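# Slide the overhanging reel fully onto the scanner glass

## Task

Reposition the reel that currently straddles the rim of the scanner's glass so that the whole reel rests flat on the glass with its original face still up, then release it; no other reel may end up on the glass.

## Robot and tools

Robot: two arms, left_arm with a five-finger left hand and right_arm with a five-finger right hand (mirror images). Calibrated bases in the scene frame: left_arm at (+0.043, +0.317, +0.002) m, quat_wxyz (+1.000, 0, 0, +0.023); right_arm at (-0.013, -0.258, -0.001) m, quat_wxyz (+1.000, 0, 0, -0.010). A post stands on the floor behind the arms. Loose objects may occasionally get a brief push from outside.

Frames: the scene frame has its origin at table-top height between the two nominal bases, +z up, +x out over the table, and the left_arm on the +y side (not image sides). Fixed cameras and the table use the scene frame. Every hand pose, velocity, target, wrist-camera pose and offset uses that arm's own base frame, and rotations turn about the Hand target's position.

Hand point: a point 0.05 m in front of the palm and 0.15 m out from the wrist mount. Its +z runs along straight fingers (tips 0.06 to 0.07 m past it), +y leaves the palm, +x crosses the palm away from the thumb on the right hand, toward the thumb on the left. Finger centre lines sit 0.06 m behind the point (-y). A wrist bracket on the little-finger side reaches 0.10 m across and can strike things.

execute_actions(actions, cameras): actions is a list of actions; each action is a table of up to 15 rows, one per 1/30 s step, and a short table repeats its final row to step 15. Every row is one flat list of 28 numbers, each in [-1, 1], covering both arms even if one is idle: left_arm dx, dy, dz, rx, ry, rz; left hand little, ring, middle, index, thumb_bend, thumb_turn, force_limit, speed; then the same 14 for right_arm and its hand. The six pose numbers are an offset, not a pose, measured from that arm's Hand target at the start of the action (every row from that same start, not from the prior row); 1.0 equals 0.6 m or 180 degrees, and rx, ry, rz form a single rotation vector in the base axes. Translations longer than 1.0 get shortened. Six zeros asks nothing new of an arm. Images come back only with an empty actions list or when cameras names them (["all"] for all, [] for none; an unknown name voids the call).

Hand numbers: fingers and thumb_bend +1 straight/open, -1 curled; thumb_turn +1 beside the palm, -1 opposite the fingers. force_limit maps -1..+1 to about 0..10 N at the fingertip (0..15 N for both thumb motors). speed rises from near zero at -1 to full at +0.48 and stays full to +1 (full travel 0.49 s); use -0.94 or lower for a soft grip. No value means keep: to leave a hand alone, resend the eight numbers of its last executed row (or, if none yet, its hand_measured six plus hand_force_limit and hand_speed). Thumb opposed, a hand can enclose things about 0.035 to 0.065 m thick, or pinch light items up to about 0.08 m between thumb tip and index pad. To grip harder, raise force_limit and send a target more closed than hand_measured; to loosen, send one more open.

move(target, speed, blend, blocking, cameras): target is one 28-number row or a list of up to 15 rows, same layout and scale; each row's pose part is an offset from the Hand targets at the move's start, not from the previous row. speed is the path top speed in m/s, 0.002 to 4.3 (default 0.25), turns capped at twice that in rad/s; one value or one per target. blend in metres rounds corners (0 = stop at each). Paths run straight, never avoid obstacles, cap at 10 s, and can overshoot speed near full stretch. blocking=false returns after about 0.5 s while motion continues. Result adds a move: line such as done, off_target, moving, held or fault plus limits (paced = clipped, held = steps withheld).

wait(seconds 0 to 3600) lets time pass without new commands. stop brakes a running move. zoom_image(camera, region [x0, y0, x1, y1], at most 504 by 504 px) enlarges the latest image of cam_high, cam_low, cam_left_wrist or cam_right_wrist. show_instructions shows reference pages. finished_scene(scene=1) ends the scene permanently; the reel must stay in place without the robot.

Results: end_effector_position (m) and end_effector_quat_wxyz in base frame, Hand target (your last command after clipping, basis for the next offsets), joint positions, velocities and torques (torque 3 and 4 wrap at ±28 N m), and per hand hand_measured, hand_stopped_by (moving, target, force, stalled, fault), hand_load_n (positive when the finger is pushed open; a lost grip shows as load near 0), hand_force_limit, hand_speed. The controller limits each step's orientation to within 40 degrees of the measured one. The arm tracks loosely: resting 1 to 3 cm, sometimes 5 cm, short or low of the command is normal, not a contact sign; resend the remaining gap as an offset. Joint ranges (rad): waist ±2.880, shoulder 0 to 3.142, elbow 0 to 3.019, wrist pitch -1.693 to 1.571, wrist yaw ±1.571, wrist roll ±2.094.

Cameras: cam_high and cam_low fixed (672x504, scene frame), cam_left_wrist and cam_right_wrist fisheye (672x504) on the wrists; calibration may be off by millimetres to a degree or two.

Avoid: dropping the reel even slightly, releasing it while it moves, slamming or hard pushing, striking fixed or heavy items, pushing anything off the table, arm-to-arm contact (a firm press can end the scene), closing a hand on the other hand, overloading fingers, and long holding or stretching that overheats motors (MOTOR HOT at 85 °C; at 100 °C that arm goes limp for 30 to 60 s). To end a push, command a target back past the hand point.

Each tool is called after "Call:" as a command line: name --argument value for each argument, lists and objects as JSON in quotes; but a table of rows of numbers goes row by row, as --pt "numbers of a row", without its own name.

Reference images:

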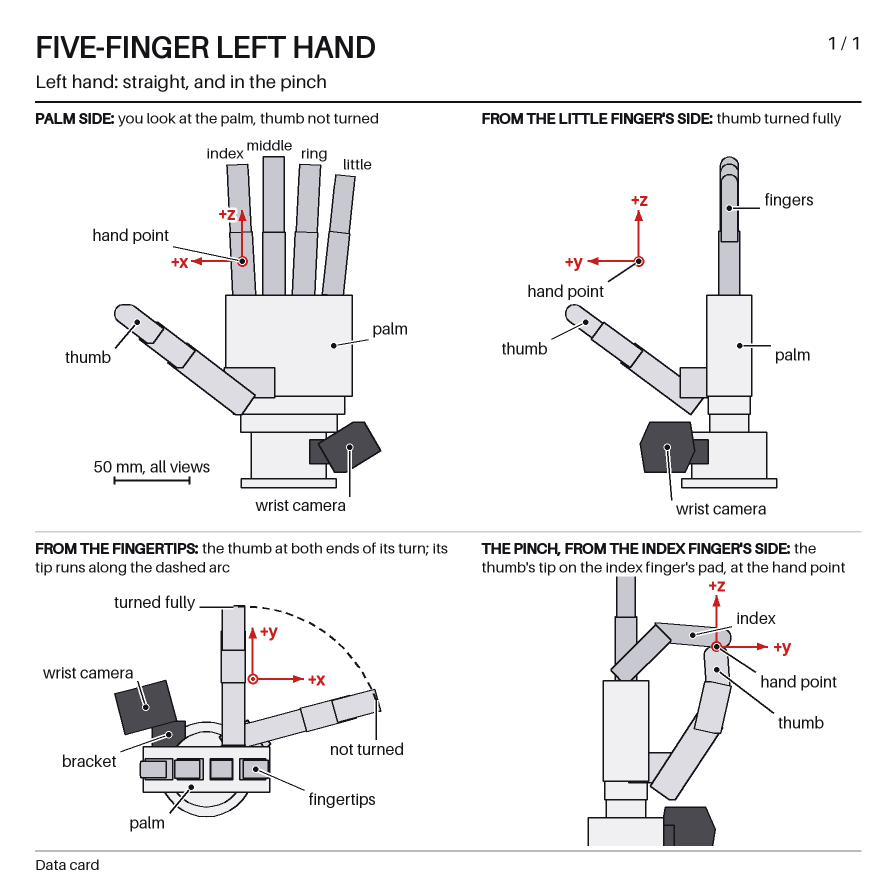

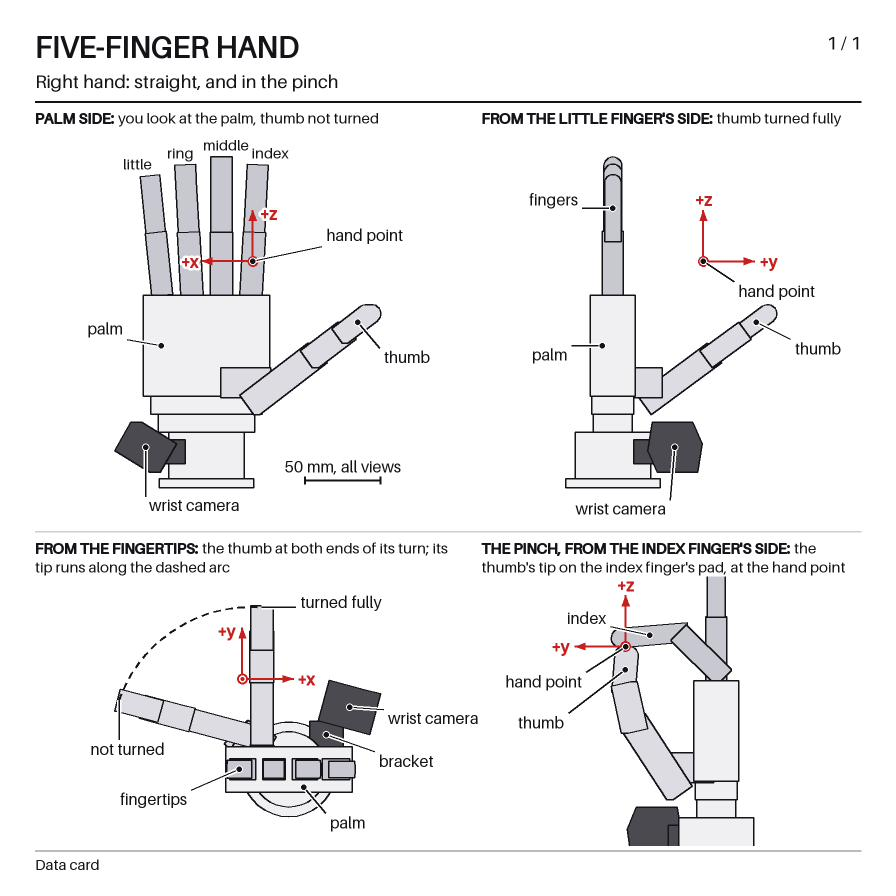

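## Session

Call:
execute_actions --actions '[]'

Scene clock: 0.00 s.
left_arm: end_effector_position=(+0.5495, +0.2398, +0.2952) hand_measured=(+1.000, +1.000, +1.000, +1.000, +1.000, +1.000) hand_load_n=(+0.0, +0.0, +0.0, +0.0, +0.0, +0.0) hand_stopped_by=(target, target, target, target, target, target) hand_force_limit=0.00 hand_speed=-0.80 end_effector_quat_wxyz=(-0.394, +0.917, +0.050, -0.038) | right_arm: end_effector_position=(+0.3875, +0.8091, +0.1880) hand_measured=(+1.000, +1.000, +1.000, +1.000, +1.000, +1.000) hand_load_n=(+0.0, +0.0, +0.0, +0.0, +0.0, +0.0) hand_stopped_by=(target, target, target, target, target, target) hand_force_limit=0.00 hand_speed=-0.80 end_effector_quat_wxyz=(-0.629, +0.766, +0.090, +0.093)
Joint positions: left_arm=[0.252 1.786 1.945 -1.624 -0.809 -1.383] | right_arm=[1.01 2.206 1.972 0.012 -0.521 -0.376]
Joint velocities: within noise
Joint torques (N m): no reading
Heat: left arm: hottest waist 31 °C; right arm: hottest wrist pitch 30 °C.
Hand target: left_arm +0.5537, +0.2408, +0.3022; -0.396, +0.916, +0.054, -0.030 | right_arm +0.3904, +0.8137, +0.2136; -0.642, +0.754, +0.096, +0.103

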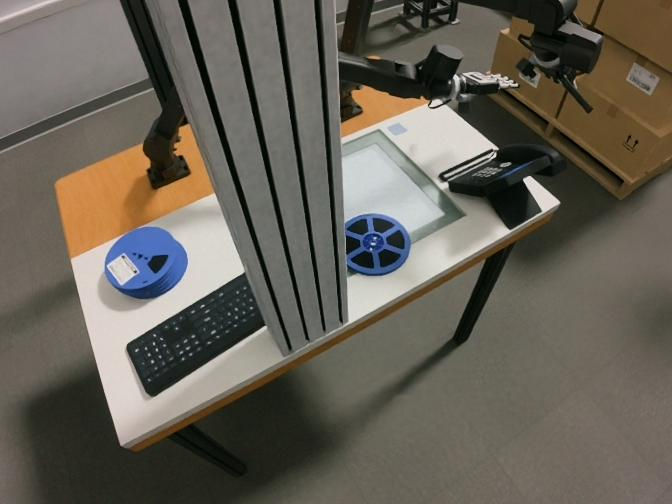

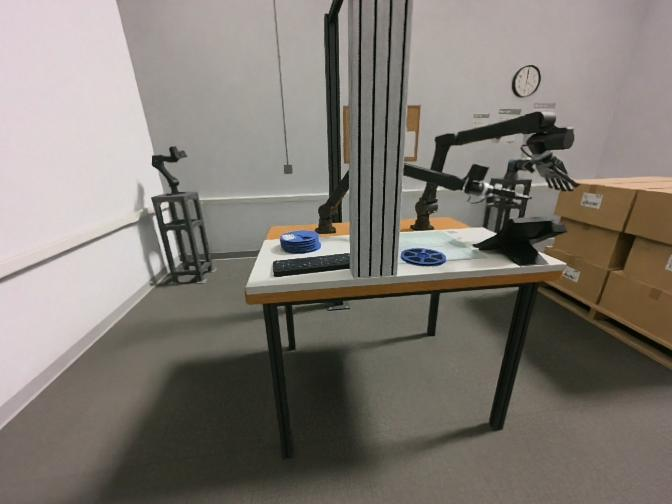

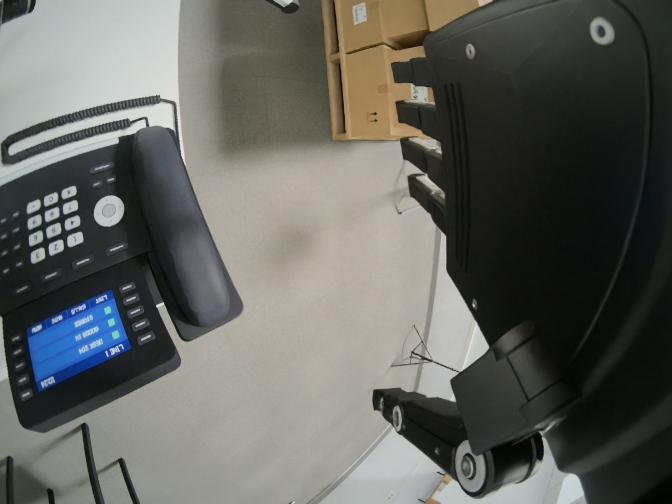

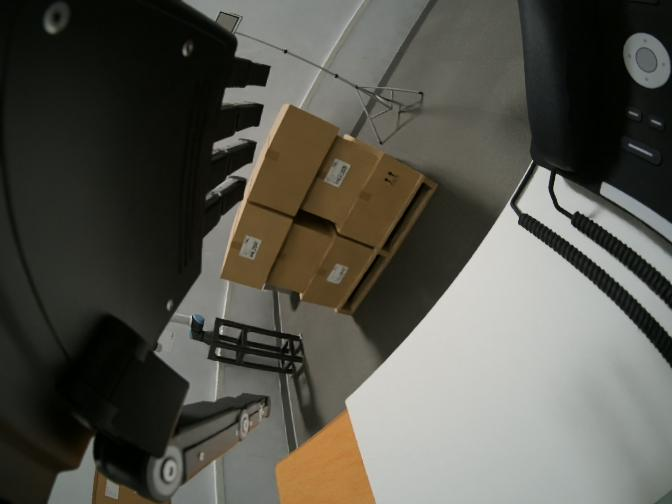

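Call:
zoom_image --camera "cam_high" --region '[300, 90, 580, 300]'

Call:
zoom_image --camera "cam_low" --region '[380, 180, 580, 300]'

Scaled by 1.800 from the camera's image (finer frame: 960x720).

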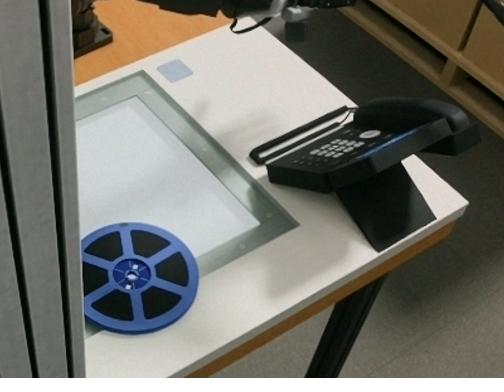

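Scaled by 2.520 from the camera's image (finer frame: 960x720).

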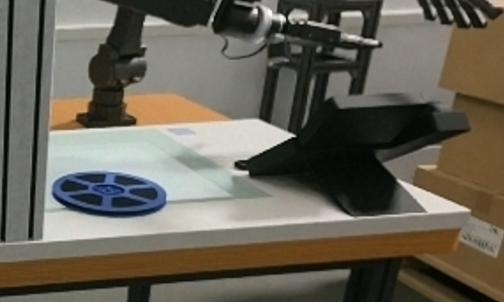

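Call:
zoom_image --camera "cam_low" --region '[395, 225, 485, 275]'

Call:
zoom_image --camera "cam_high" --region '[335, 200, 425, 290]'

Call:
zoom_image --camera "cam_low" --region '[230, 215, 360, 305]'

Call:
zoom_image --camera "cam_high" --region '[80, 160, 300, 400]'

Scaled by 5.600 from the camera's image (finer frame: 960x720).

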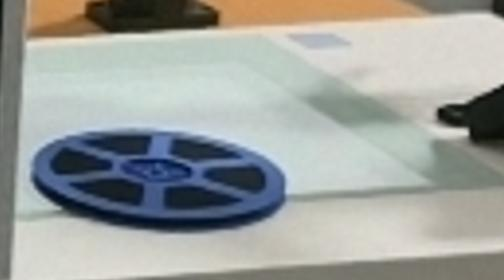

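Scaled by 5.600 from the camera's image (finer frame: 960x720).

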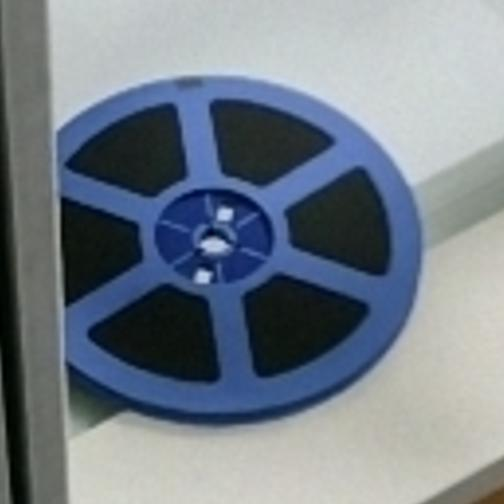

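Scaled by 3.877 from the camera's image (finer frame: 960x720).

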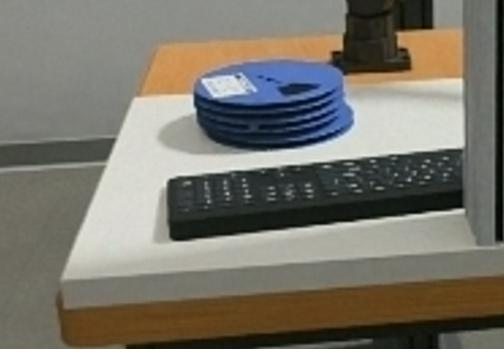

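Scaled by 2.100 from the camera's image (finer frame: 960x720).

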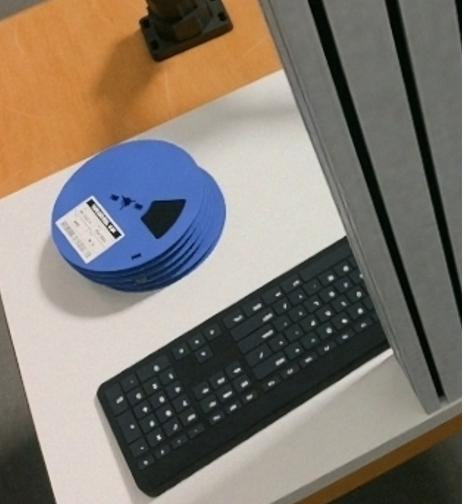

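Call:
move --pt "0 0 0 0 0 0 1 1 1 1 1 1 0 -0.8 0.051 -0.361 -0.004 -0.0048 0.0965 -0.1953 1 1 1 1 1 1 0 -0.8" --pt "0 0 0 0 0 0 1 1 1 1 1 1 0 -0.8 0.222 -0.575 0.079 -0.1046 0.1734 -0.3718 1 1 1 1 1 1 0 -0.8" --speed 0.2 --blend 0.03 --cameras '["all"]'

Scene clock: 411.80 s.
left_arm: end_effector_position=(+0.5495, +0.2398, +0.2952) hand_measured=(+1.000, +1.000, +1.000, +1.000, +1.000, +1.000) hand_load_n=(-0.5, +0.0, +0.0, +0.0, +0.0, +0.0) hand_stopped_by=(target, target, target, target, target, target) hand_force_limit=0.00 hand_speed=-0.80 end_effector_quat_wxyz=(-0.394, +0.917, +0.050, -0.038) | right_arm: end_effector_position=(+0.5127, +0.4605, +0.2407) hand_measured=(+1.000, +1.000, +1.000, +1.000, +1.000, +1.000) hand_load_n=(+0.0, +0.0, +0.0, +0.0, -0.5, +0.0) hand_stopped_by=(target, target, target, target, target, target) hand_force_limit=0.00 hand_speed=-0.80 end_effector_quat_wxyz=(-0.345, +0.778, -0.477, +0.220)
Joint positions: left_arm=[0.252 1.786 1.945 -1.624 -0.809 -1.383] | right_arm=[0.733 1.72 1.642 -0.67 0.208 0.17]
Joint torques (N m): left_arm=[0.91 -14.04 11.03 0.2 -0.83 -0.02] | right_arm=[0.73 -18.9 13.61 0.87 0.24 0.03]
Heat: left arm: hottest elbow 39 °C; right arm: hottest elbow 37 °C.
Hand target: left_arm +0.5537, +0.2408, +0.3022; -0.396, +0.916, +0.054, -0.030 | right_arm +0.5237, +0.4687, +0.2611; -0.359, +0.769, -0.480, +0.224
Off the commanded pose: left_arm 0.008 m, 1 deg | right_arm 0.024 m, 2 deg.
move: off_target (right_arm)
cam_right_wrist: T_world_to_cam=[[-0.44038, -0.56131, -0.70071, 0.64873], [-0.85595, 0.49802, 0.13901, 0.17558], [0.27094, 0.66099, -0.69978, -0.16515]] pos_world=[0.48072, 0.38586, 0.3146]

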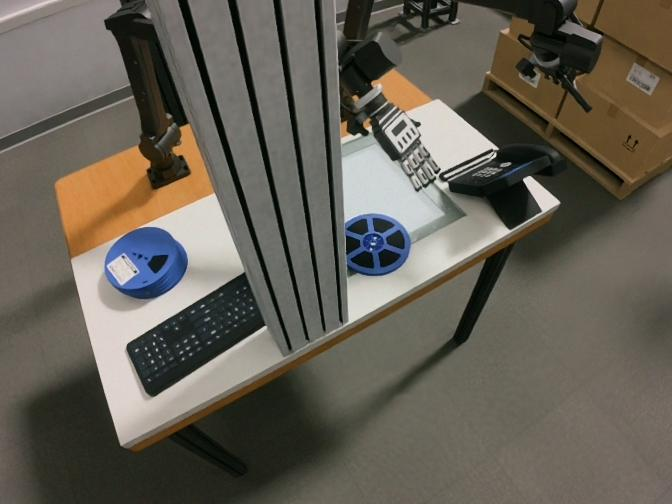

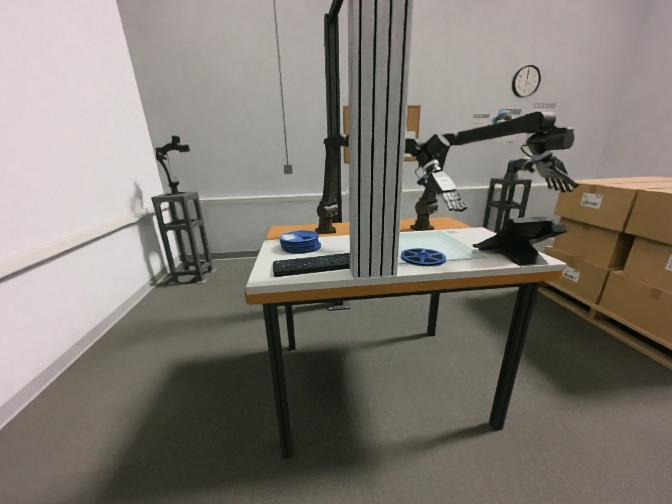

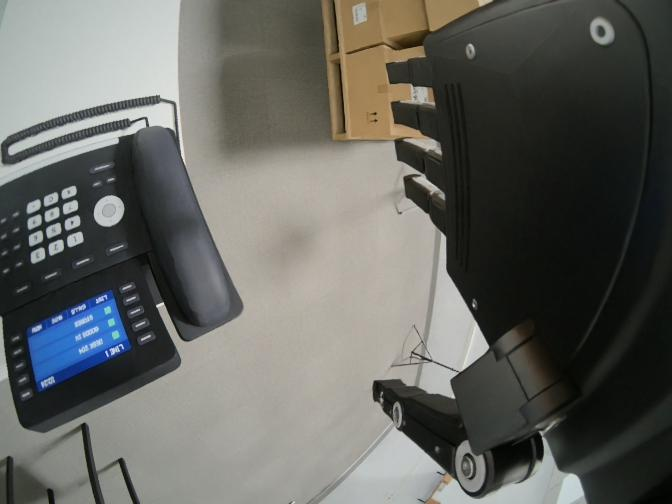

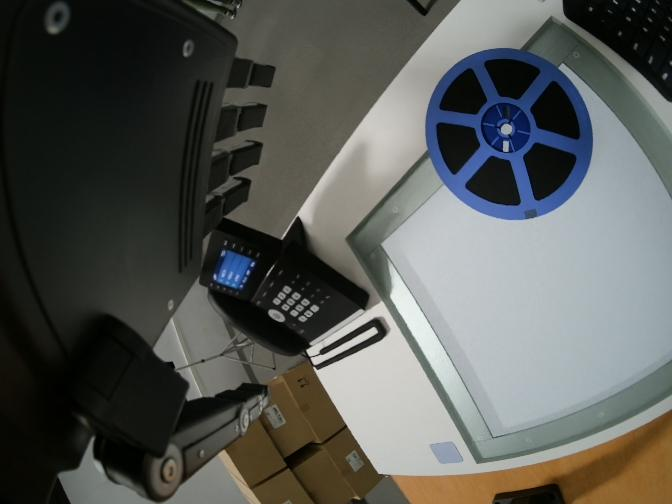

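Call:
zoom_image --camera "cam_right_wrist" --region '[330, 20, 620, 300]'

Scaled by 1.738 from the camera's image (finer frame: 960x720).

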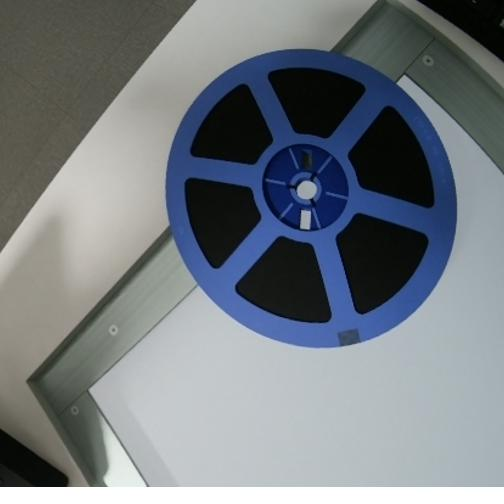

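Call:
move --target '[0,0,0,0,0,0,1,1,1,1,1,1,0,-0.8,0.129,-0.086,-0.075,-0.0396,0.1635,-0.1352,1,1,1,1,1,1,0,-0.8]' --speed 0.15 --cameras '["all"]'

Scene clock: 515.17 s.
left_arm: end_effector_position=(+0.5495, +0.2398, +0.2952) hand_measured=(+1.000, +1.000, +1.000, +1.000, +1.000, +1.000) hand_load_n=(+0.0, +0.0, +0.0, +0.0, +0.0, +0.0) hand_stopped_by=(target, target, target, target, target, target) hand_force_limit=0.00 hand_speed=-0.80 end_effector_quat_wxyz=(-0.394, +0.917, +0.050, -0.038) | right_arm: end_effector_position=(+0.5933, +0.4140, +0.2076) hand_measured=(+1.000, +1.000, +1.000, +1.000, +1.000, +1.000) hand_load_n=(+0.0, +0.0, +0.0, +0.0, +0.0, +0.0) hand_stopped_by=(target, target, target, target, target, target) hand_force_limit=0.00 hand_speed=-0.80 end_effector_quat_wxyz=(-0.114, +0.709, -0.685, +0.121)
Joint positions: left_arm=[0.252 1.786 1.945 -1.624 -0.809 -1.383] | right_arm=[0.582 2.26 2.532 -1.565 0.184 0.521]
Joint torques (N m): left_arm=[0.91 -14.04 11.03 0.21 -0.83 -0.02] | right_arm=[0.38 -25.05 12.52 0.16 0.09 0.03]
Heat: left arm: hottest elbow 40 °C; right arm: hottest elbow 42 °C.
Hand target: left_arm +0.5537, +0.2408, +0.3022; -0.396, +0.916, +0.054, -0.030 | right_arm +0.6011, +0.4169, +0.2161; -0.124, +0.703, -0.689, +0.121
Off the commanded pose: left_arm 0.008 m, 1 deg | right_arm 0.012 m, 1 deg.
move: off_target (right_arm)
cam_right_wrist: T_world_to_cam=[[-0.8977, -0.32792, -0.29429, 0.72518], [-0.42514, 0.82006, 0.38308, -0.16723], [0.11571, 0.46901, -0.87558, 0.02874]] pos_world=[0.57657, 0.36146, 0.30264]

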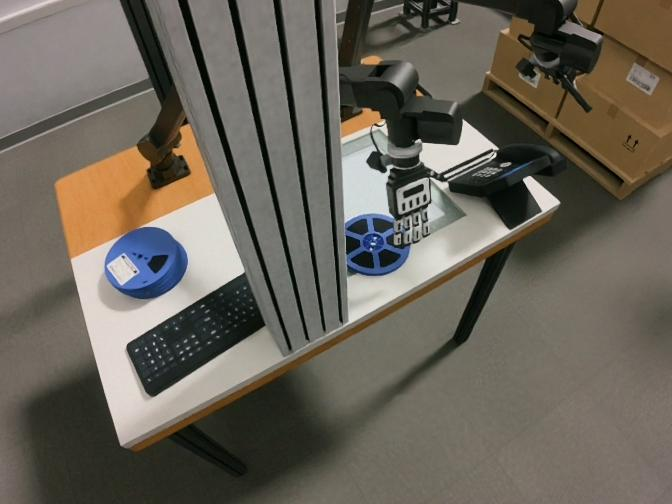

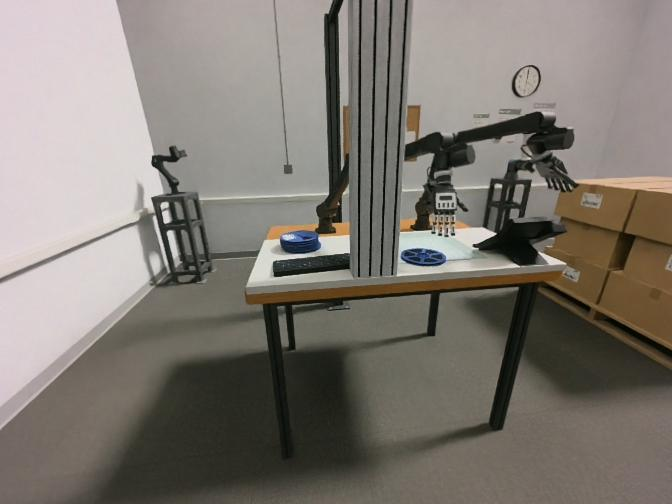

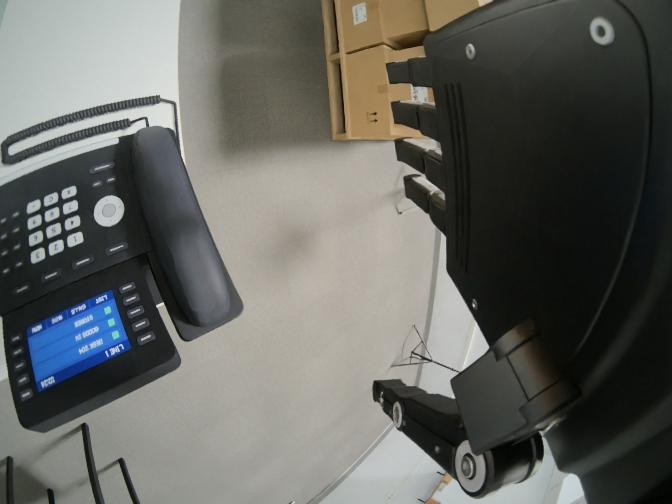

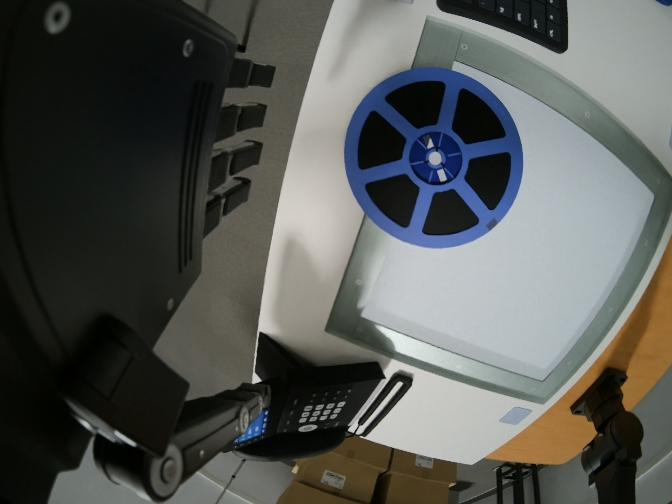

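Call:
zoom_image --camera "cam_high" --region '[335, 160, 475, 290]'

Call:
zoom_image --camera "cam_low" --region '[395, 185, 485, 275]'

Scaled by 3.600 from the camera's image (finer frame: 960x720).

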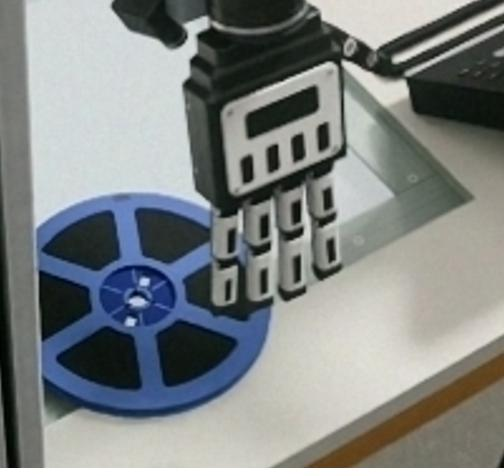

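Scaled by 5.600 from the camera's image (finer frame: 960x720).

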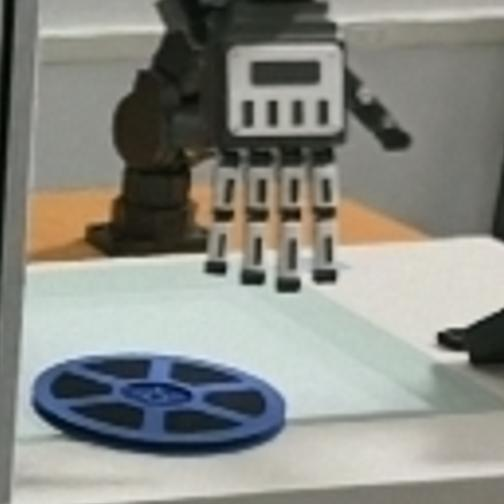

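Call:
move --target '[0,0,0,0,0,0,1,1,1,1,1,1,0,-0.8,0.0115,-0.0398,-0.2018,0,0,-0.0667,1,1,1,1,1,1,0,-0.8]' --speed 0.1 --cameras '["cam_high","cam_low","cam_right_wrist"]'

Call:
zoom_image --camera "cam_high" --region '[335, 180, 455, 300]'

Call:
zoom_image --camera "cam_low" --region '[395, 205, 485, 285]'

Scene clock: 601.20 s.
left_arm: end_effector_position=(+0.5495, +0.2398, +0.2952) hand_measured=(+1.000, +1.000, +1.000, +1.000, +1.000, +1.000) hand_load_n=(+0.0, +0.0, +0.0, +0.0, +0.0, +0.0) hand_stopped_by=(target, target, target, target, target, target) hand_force_limit=0.00 hand_speed=-0.80 end_effector_quat_wxyz=(-0.394, +0.917, +0.050, -0.038) | right_arm: end_effector_position=(+0.6031, +0.3956, +0.0857) hand_measured=(+1.000, +1.000, +1.000, +1.000, +1.000, +1.000) hand_load_n=(+0.0, +0.0, +0.0, +0.0, +0.0, +0.0) hand_stopped_by=(target, target, target, target, target, target) hand_force_limit=0.00 hand_speed=-0.80 end_effector_quat_wxyz=(+0.099, -0.636, +0.754, -0.131)
Joint positions: left_arm=[0.252 1.786 1.945 -1.624 -0.809 -1.383] | right_arm=[0.558 2.204 2.115 -1.244 0.23 0.701]
Joint torques (N m): left_arm=[0.85 -14.04 11.03 0.21 -0.83 -0.01] | right_arm=[0.15 -27.52 7.71 1.02 0.32 0.01]
Heat: left arm: hottest elbow 40 °C; right arm: hottest elbow 41 °C.
Hand target: left_arm +0.5537, +0.2408, +0.3022; -0.396, +0.916, +0.054, -0.030 | right_arm +0.6080, +0.3931, +0.0949; +0.110, -0.627, +0.759, -0.134
Off the commanded pose: left_arm 0.008 m, 1 deg | right_arm 0.011 m, 2 deg.
move: off_target (right_arm)
cam_right_wrist: T_world_to_cam=[[-0.94693, -0.138, -0.29031, 0.64636], [-0.24718, 0.88998, 0.3832, -0.23622], [0.20549, 0.43462, -0.87686, -0.111]] pos_world=[0.57648, 0.34767, 0.18084]

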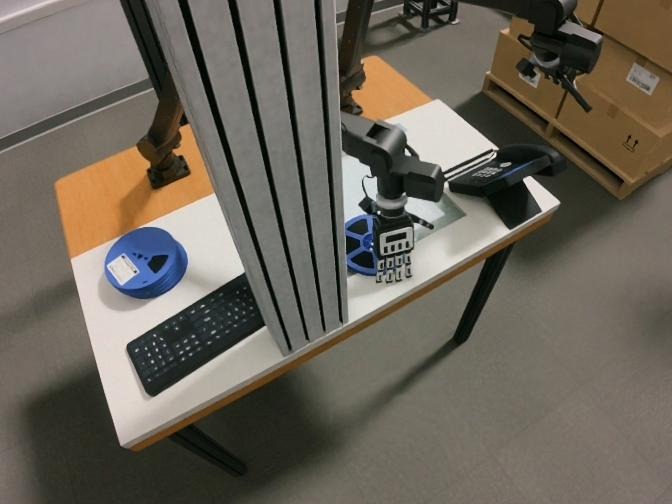

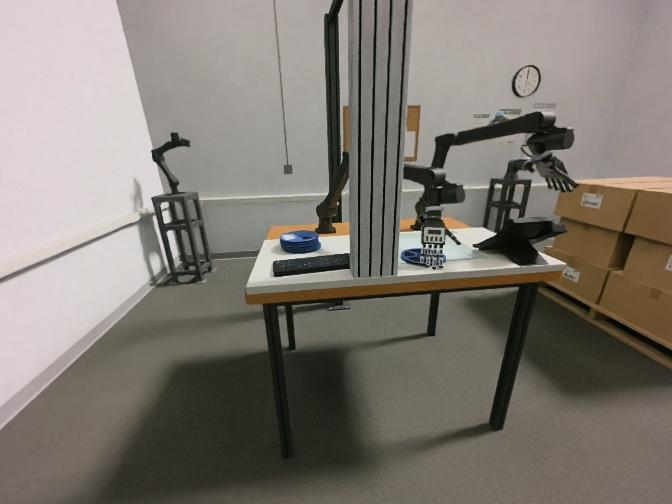

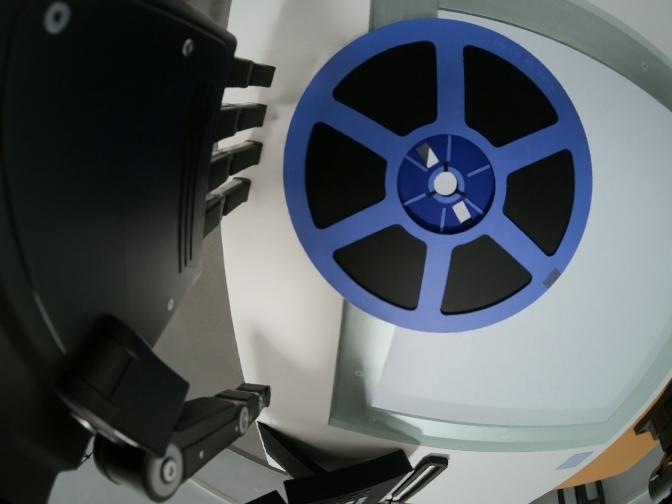

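Scaled by 4.200 from the camera's image (finer frame: 960x720).

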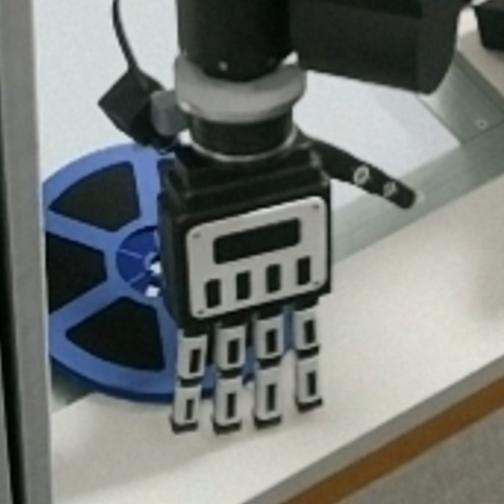

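Scaled by 5.600 from the camera's image (finer frame: 960x720).

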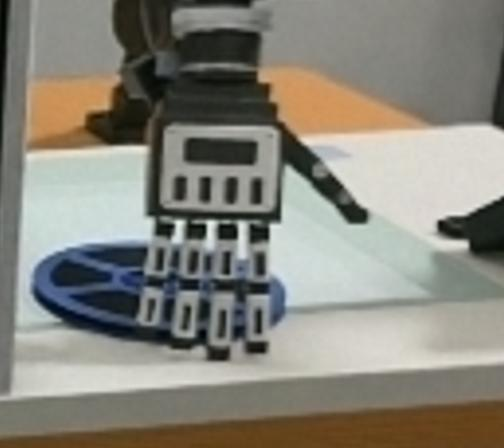

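Call:
move --target '[0,0,0,0,0,0,1,1,1,1,1,1,0,-0.8,0,0,-0.05,0,0,0,1,1,1,1,1,1,0,-0.8]' --speed 0.04 --cameras '["cam_high","cam_low","cam_right_wrist"]'

Call:
zoom_image --camera "cam_high" --region '[335, 180, 455, 300]'

Call:
zoom_image --camera "cam_low" --region '[395, 205, 485, 285]'

Scene clock: 633.70 s.
left_arm: end_effector_position=(+0.5495, +0.2398, +0.2952) hand_measured=(+1.000, +1.000, +1.000, +1.000, +1.000, +1.000) hand_load_n=(+0.0, +0.0, +0.0, +0.0, +0.0, +0.0) hand_stopped_by=(target, target, target, target, target, target) hand_force_limit=0.00 hand_speed=-0.80 end_effector_quat_wxyz=(-0.394, +0.917, +0.050, -0.038) | right_arm: end_effector_position=(+0.6029, +0.3950, +0.0836) hand_measured=(+1.000, +1.000, +1.000, +1.000, +1.000, +1.000) hand_load_n=(+0.0, +0.0, -2.0, +0.0, +0.0, +0.0) hand_stopped_by=(target, target, target, target, target, target) hand_force_limit=0.00 hand_speed=-0.80 end_effector_quat_wxyz=(+0.111, -0.633, +0.754, -0.133)
Joint positions: left_arm=[0.252 1.786 1.945 -1.624 -0.809 -1.383] | right_arm=[0.558 2.179 2.063 -1.191 0.232 0.702]
Joint torques (N m): left_arm=[0.85 -14.04 11.02 0.2 -0.83 -0.01] | right_arm=[0.15 -24.41 6.97 1.77 0.25 0.03]
Heat: left arm: hottest elbow 40 °C; right arm: hottest shoulder 40 °C.
Hand target: left_arm +0.5537, +0.2408, +0.3022; -0.396, +0.916, +0.054, -0.030 | right_arm +0.6080, +0.3931, +0.0651; +0.111, -0.628, +0.759, -0.134
Off the commanded pose: left_arm 0.008 m, 1 deg | right_arm 0.019 m, 1 deg.
move: off_target (right_arm)
cam_right_wrist: T_world_to_cam=[[-0.93999, -0.13344, -0.31404, 0.6415], [-0.25543, 0.8854, 0.38834, -0.22868], [0.22623, 0.44525, -0.86635, -0.13007]] pos_world=[0.57402, 0.34599, 0.17757]

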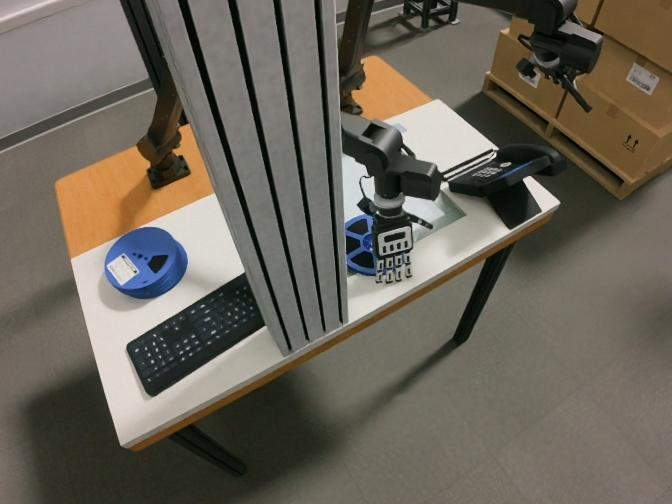

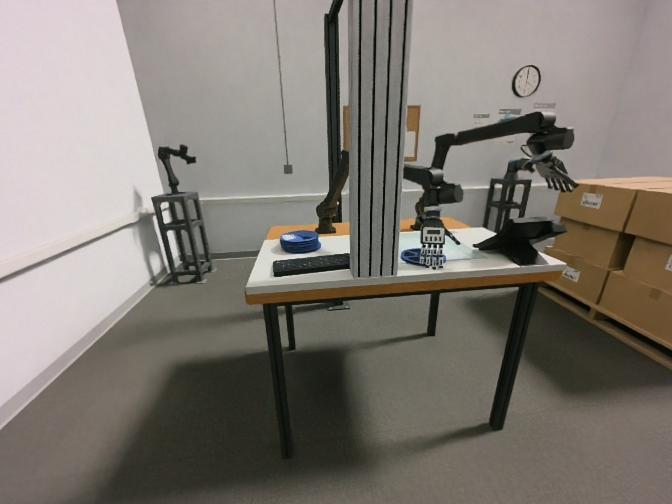

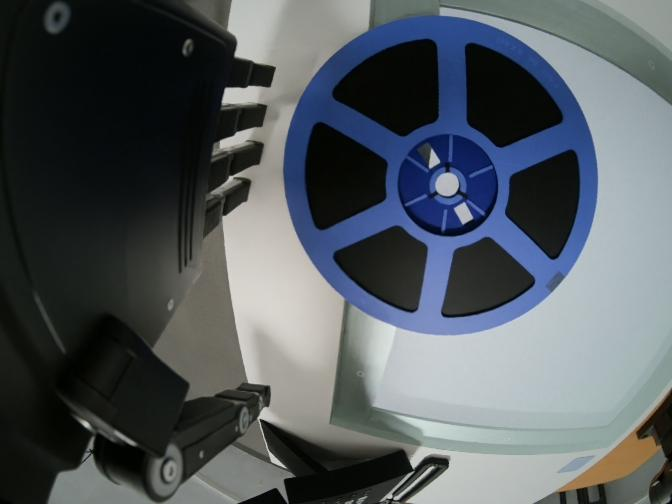

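Scaled by 4.200 from the camera's image (finer frame: 960x720).

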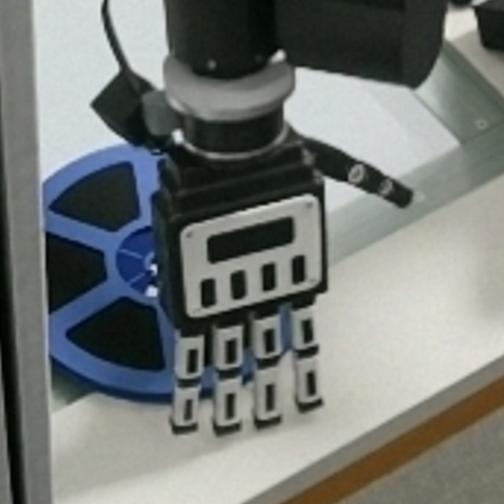

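Scaled by 5.600 from the camera's image (finer frame: 960x720).

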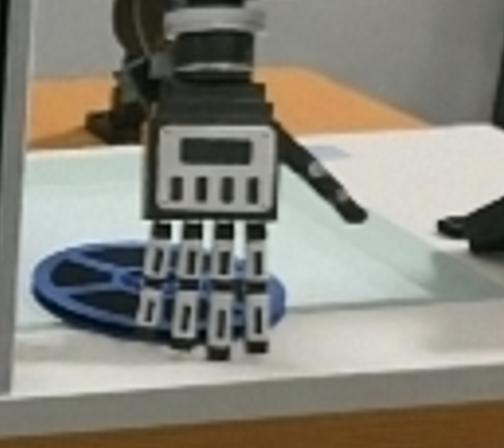

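Call:
move --pt "0 0 0 0 0 0 1 1 1 1 1 1 0 -0.8 0 0 0.0565 0 0 0 1 1 1 1 1 1 0 -0.8" --pt "0 0 0 0 0 0 1 1 1 1 1 1 0 -0.8 -0.0655 0.0125 0.0565 0 0 0 1 1 1 1 1 1 0 -0.8" --speed 0.06 --cameras '["cam_high","cam_low","cam_right_wrist"]'

Call:
zoom_image --camera "cam_high" --region '[335, 180, 455, 300]'

Call:
zoom_image --camera "cam_low" --region '[395, 205, 485, 285]'

Scene clock: 712.37 s.
left_arm: end_effector_position=(+0.5495, +0.2398, +0.2952) hand_measured=(+1.000, +1.000, +1.000, +1.000, +1.000, +1.000) hand_load_n=(+0.0, +0.0, +0.0, +0.0, +0.0, +0.0) hand_stopped_by=(target, target, target, target, target, target) hand_force_limit=0.00 hand_speed=-0.80 end_effector_quat_wxyz=(-0.394, +0.917, +0.050, -0.038) | right_arm: end_effector_position=(+0.5705, +0.3941, +0.0838) hand_measured=(+1.000, +1.000, +1.000, +1.000, +1.000, +1.000) hand_load_n=(+0.0, +0.0, +0.0, +0.0, +0.0, +0.0) hand_stopped_by=(target, target, target, target, target, target) hand_force_limit=0.00 hand_speed=-0.80 end_effector_quat_wxyz=(+0.094, -0.630, +0.759, -0.133)
Joint positions: left_arm=[0.252 1.786 1.945 -1.624 -0.809 -1.383] | right_arm=[0.584 2.121 1.969 -1.198 0.244 0.742]
Joint torques (N m): left_arm=[0.91 -14.04 11.02 0.21 -0.83 -0.02] | right_arm=[1.79 -27.34 7.6 0.91 0.17 0.03]
Heat: left arm: hottest elbow 40 °C; right arm: hottest shoulder 39 °C.
Hand target: left_arm +0.5537, +0.2408, +0.3022; -0.396, +0.916, +0.054, -0.030 | right_arm +0.5686, +0.4007, +0.0989; +0.111, -0.628, +0.759, -0.133
Off the commanded pose: left_arm 0.008 m, 1 deg | right_arm 0.017 m, 2 deg.
move: off_target (right_arm)
cam_right_wrist: T_world_to_cam=[[-0.94993, -0.12513, -0.28632, 0.61094], [-0.23177, 0.89672, 0.37707, -0.2533], [0.20957, 0.42455, -0.88082, -0.10333]] pos_world=[0.5433, 0.34745, 0.17942]

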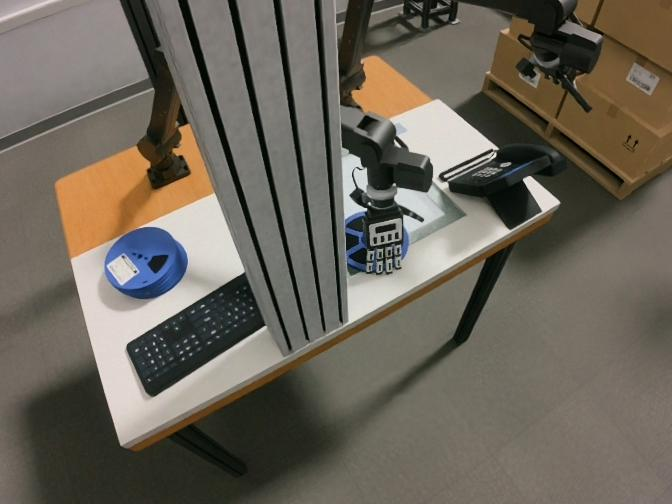

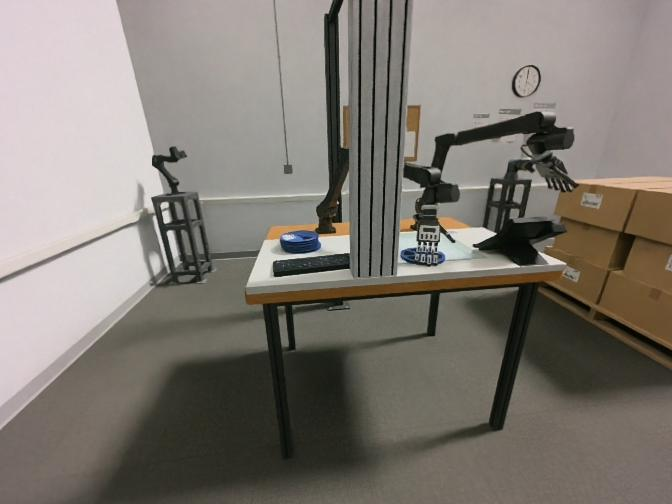

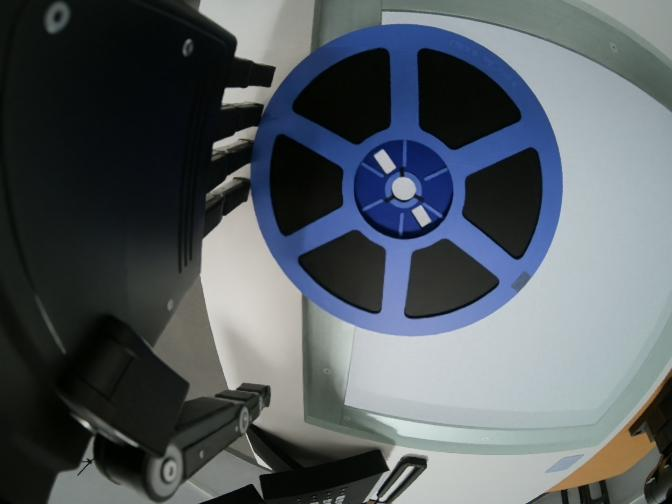

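Scaled by 4.200 from the camera's image (finer frame: 960x720).

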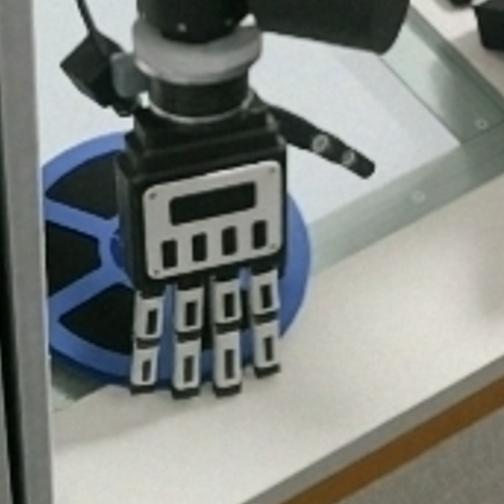

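Scaled by 5.600 from the camera's image (finer frame: 960x720).

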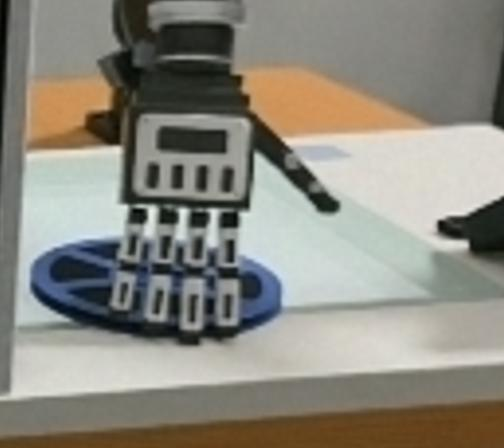

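Call:
move --target '[0,0,0,0,0,0,1,1,1,1,1,1,0,-0.8,-0.0983,0.0188,0,0,0,0,1,1,1,1,1,1,0,-0.8]' --speed 0.06 --cameras '["cam_high","cam_low","cam_right_wrist"]'

Call:
zoom_image --camera "cam_high" --region '[335, 180, 455, 300]'

Call:
zoom_image --camera "cam_low" --region '[395, 205, 485, 285]'

Scene clock: 724.30 s.
left_arm: end_effector_position=(+0.5495, +0.2398, +0.2952) hand_measured=(+1.000, +1.000, +1.000, +1.000, +1.000, +1.000) hand_load_n=(+0.0, +0.0, -0.5, +0.0, +0.0, -0.5) hand_stopped_by=(target, target, target, target, target, target) hand_force_limit=0.00 hand_speed=-0.80 end_effector_quat_wxyz=(-0.394, +0.917, +0.050, -0.038) | right_arm: end_effector_position=(+0.5107, +0.4053, +0.0831) hand_measured=(+1.000, +1.000, +1.000, +1.000, +1.000, +1.000) hand_load_n=(+0.0, +0.0, +0.0, +0.0, +0.0, -0.5) hand_stopped_by=(target, target, target, target, target, target) hand_force_limit=0.00 hand_speed=-0.80 end_effector_quat_wxyz=(+0.091, -0.631, +0.759, -0.134)
Joint positions: left_arm=[0.252 1.786 1.945 -1.624 -0.809 -1.383] | right_arm=[0.652 2.007 1.782 -1.147 0.26 0.809]
Joint torques (N m): left_arm=[0.85 -14.04 11.02 0.21 -0.83 -0.02] | right_arm=[1.85 -25.76 7.58 0.96 0.2 0.03]
Heat: left arm: hottest elbow 40 °C; right arm: hottest shoulder 39 °C.
Hand target: left_arm +0.5537, +0.2408, +0.3022; -0.396, +0.916, +0.054, -0.030 | right_arm +0.5097, +0.4119, +0.0989; +0.111, -0.628, +0.759, -0.134
Off the commanded pose: left_arm 0.008 m, 1 deg | right_arm 0.017 m, 2 deg.
move: off_target (right_arm)
cam_right_wrist: T_world_to_cam=[[-0.95072, -0.12739, -0.28268, 0.55641], [-0.23141, 0.89833, 0.37344, -0.27745], [0.20637, 0.42045, -0.88354, -0.09257]] pos_world=[0.48389, 0.35905, 0.17911]

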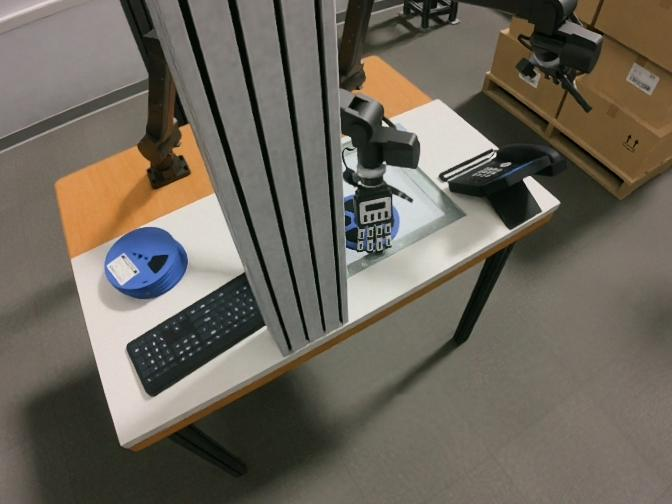

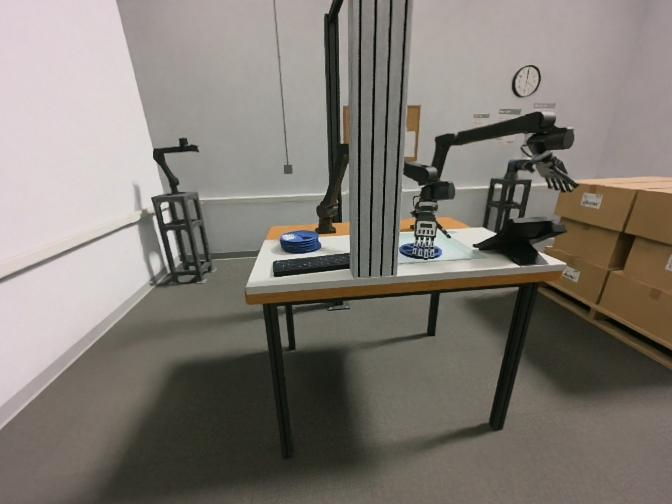

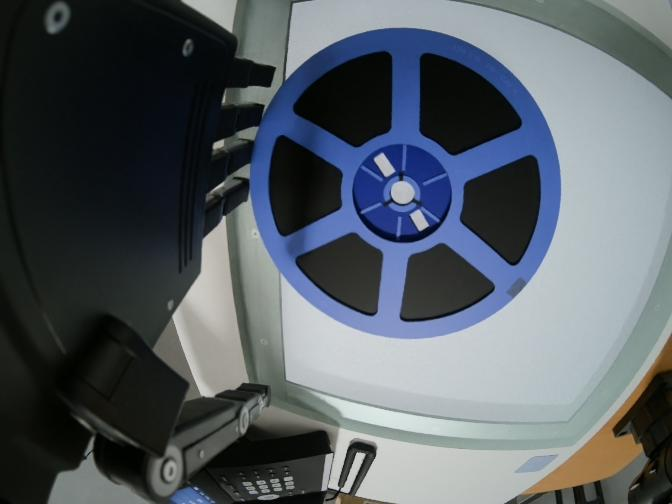

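Scaled by 4.200 from the camera's image (finer frame: 960x720).

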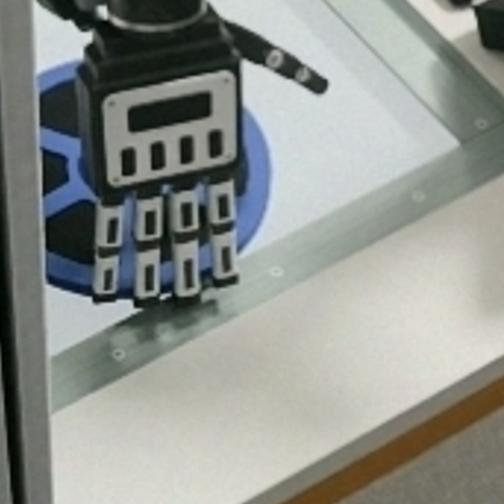

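Scaled by 5.600 from the camera's image (finer frame: 960x720).

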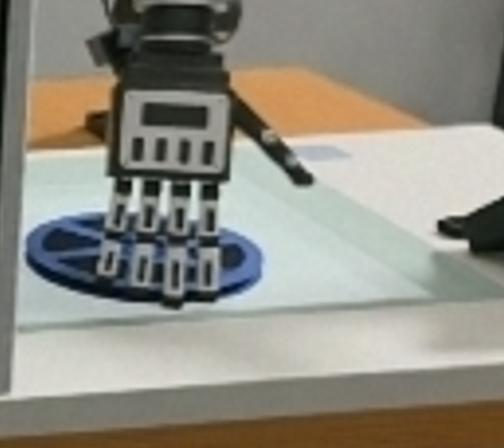

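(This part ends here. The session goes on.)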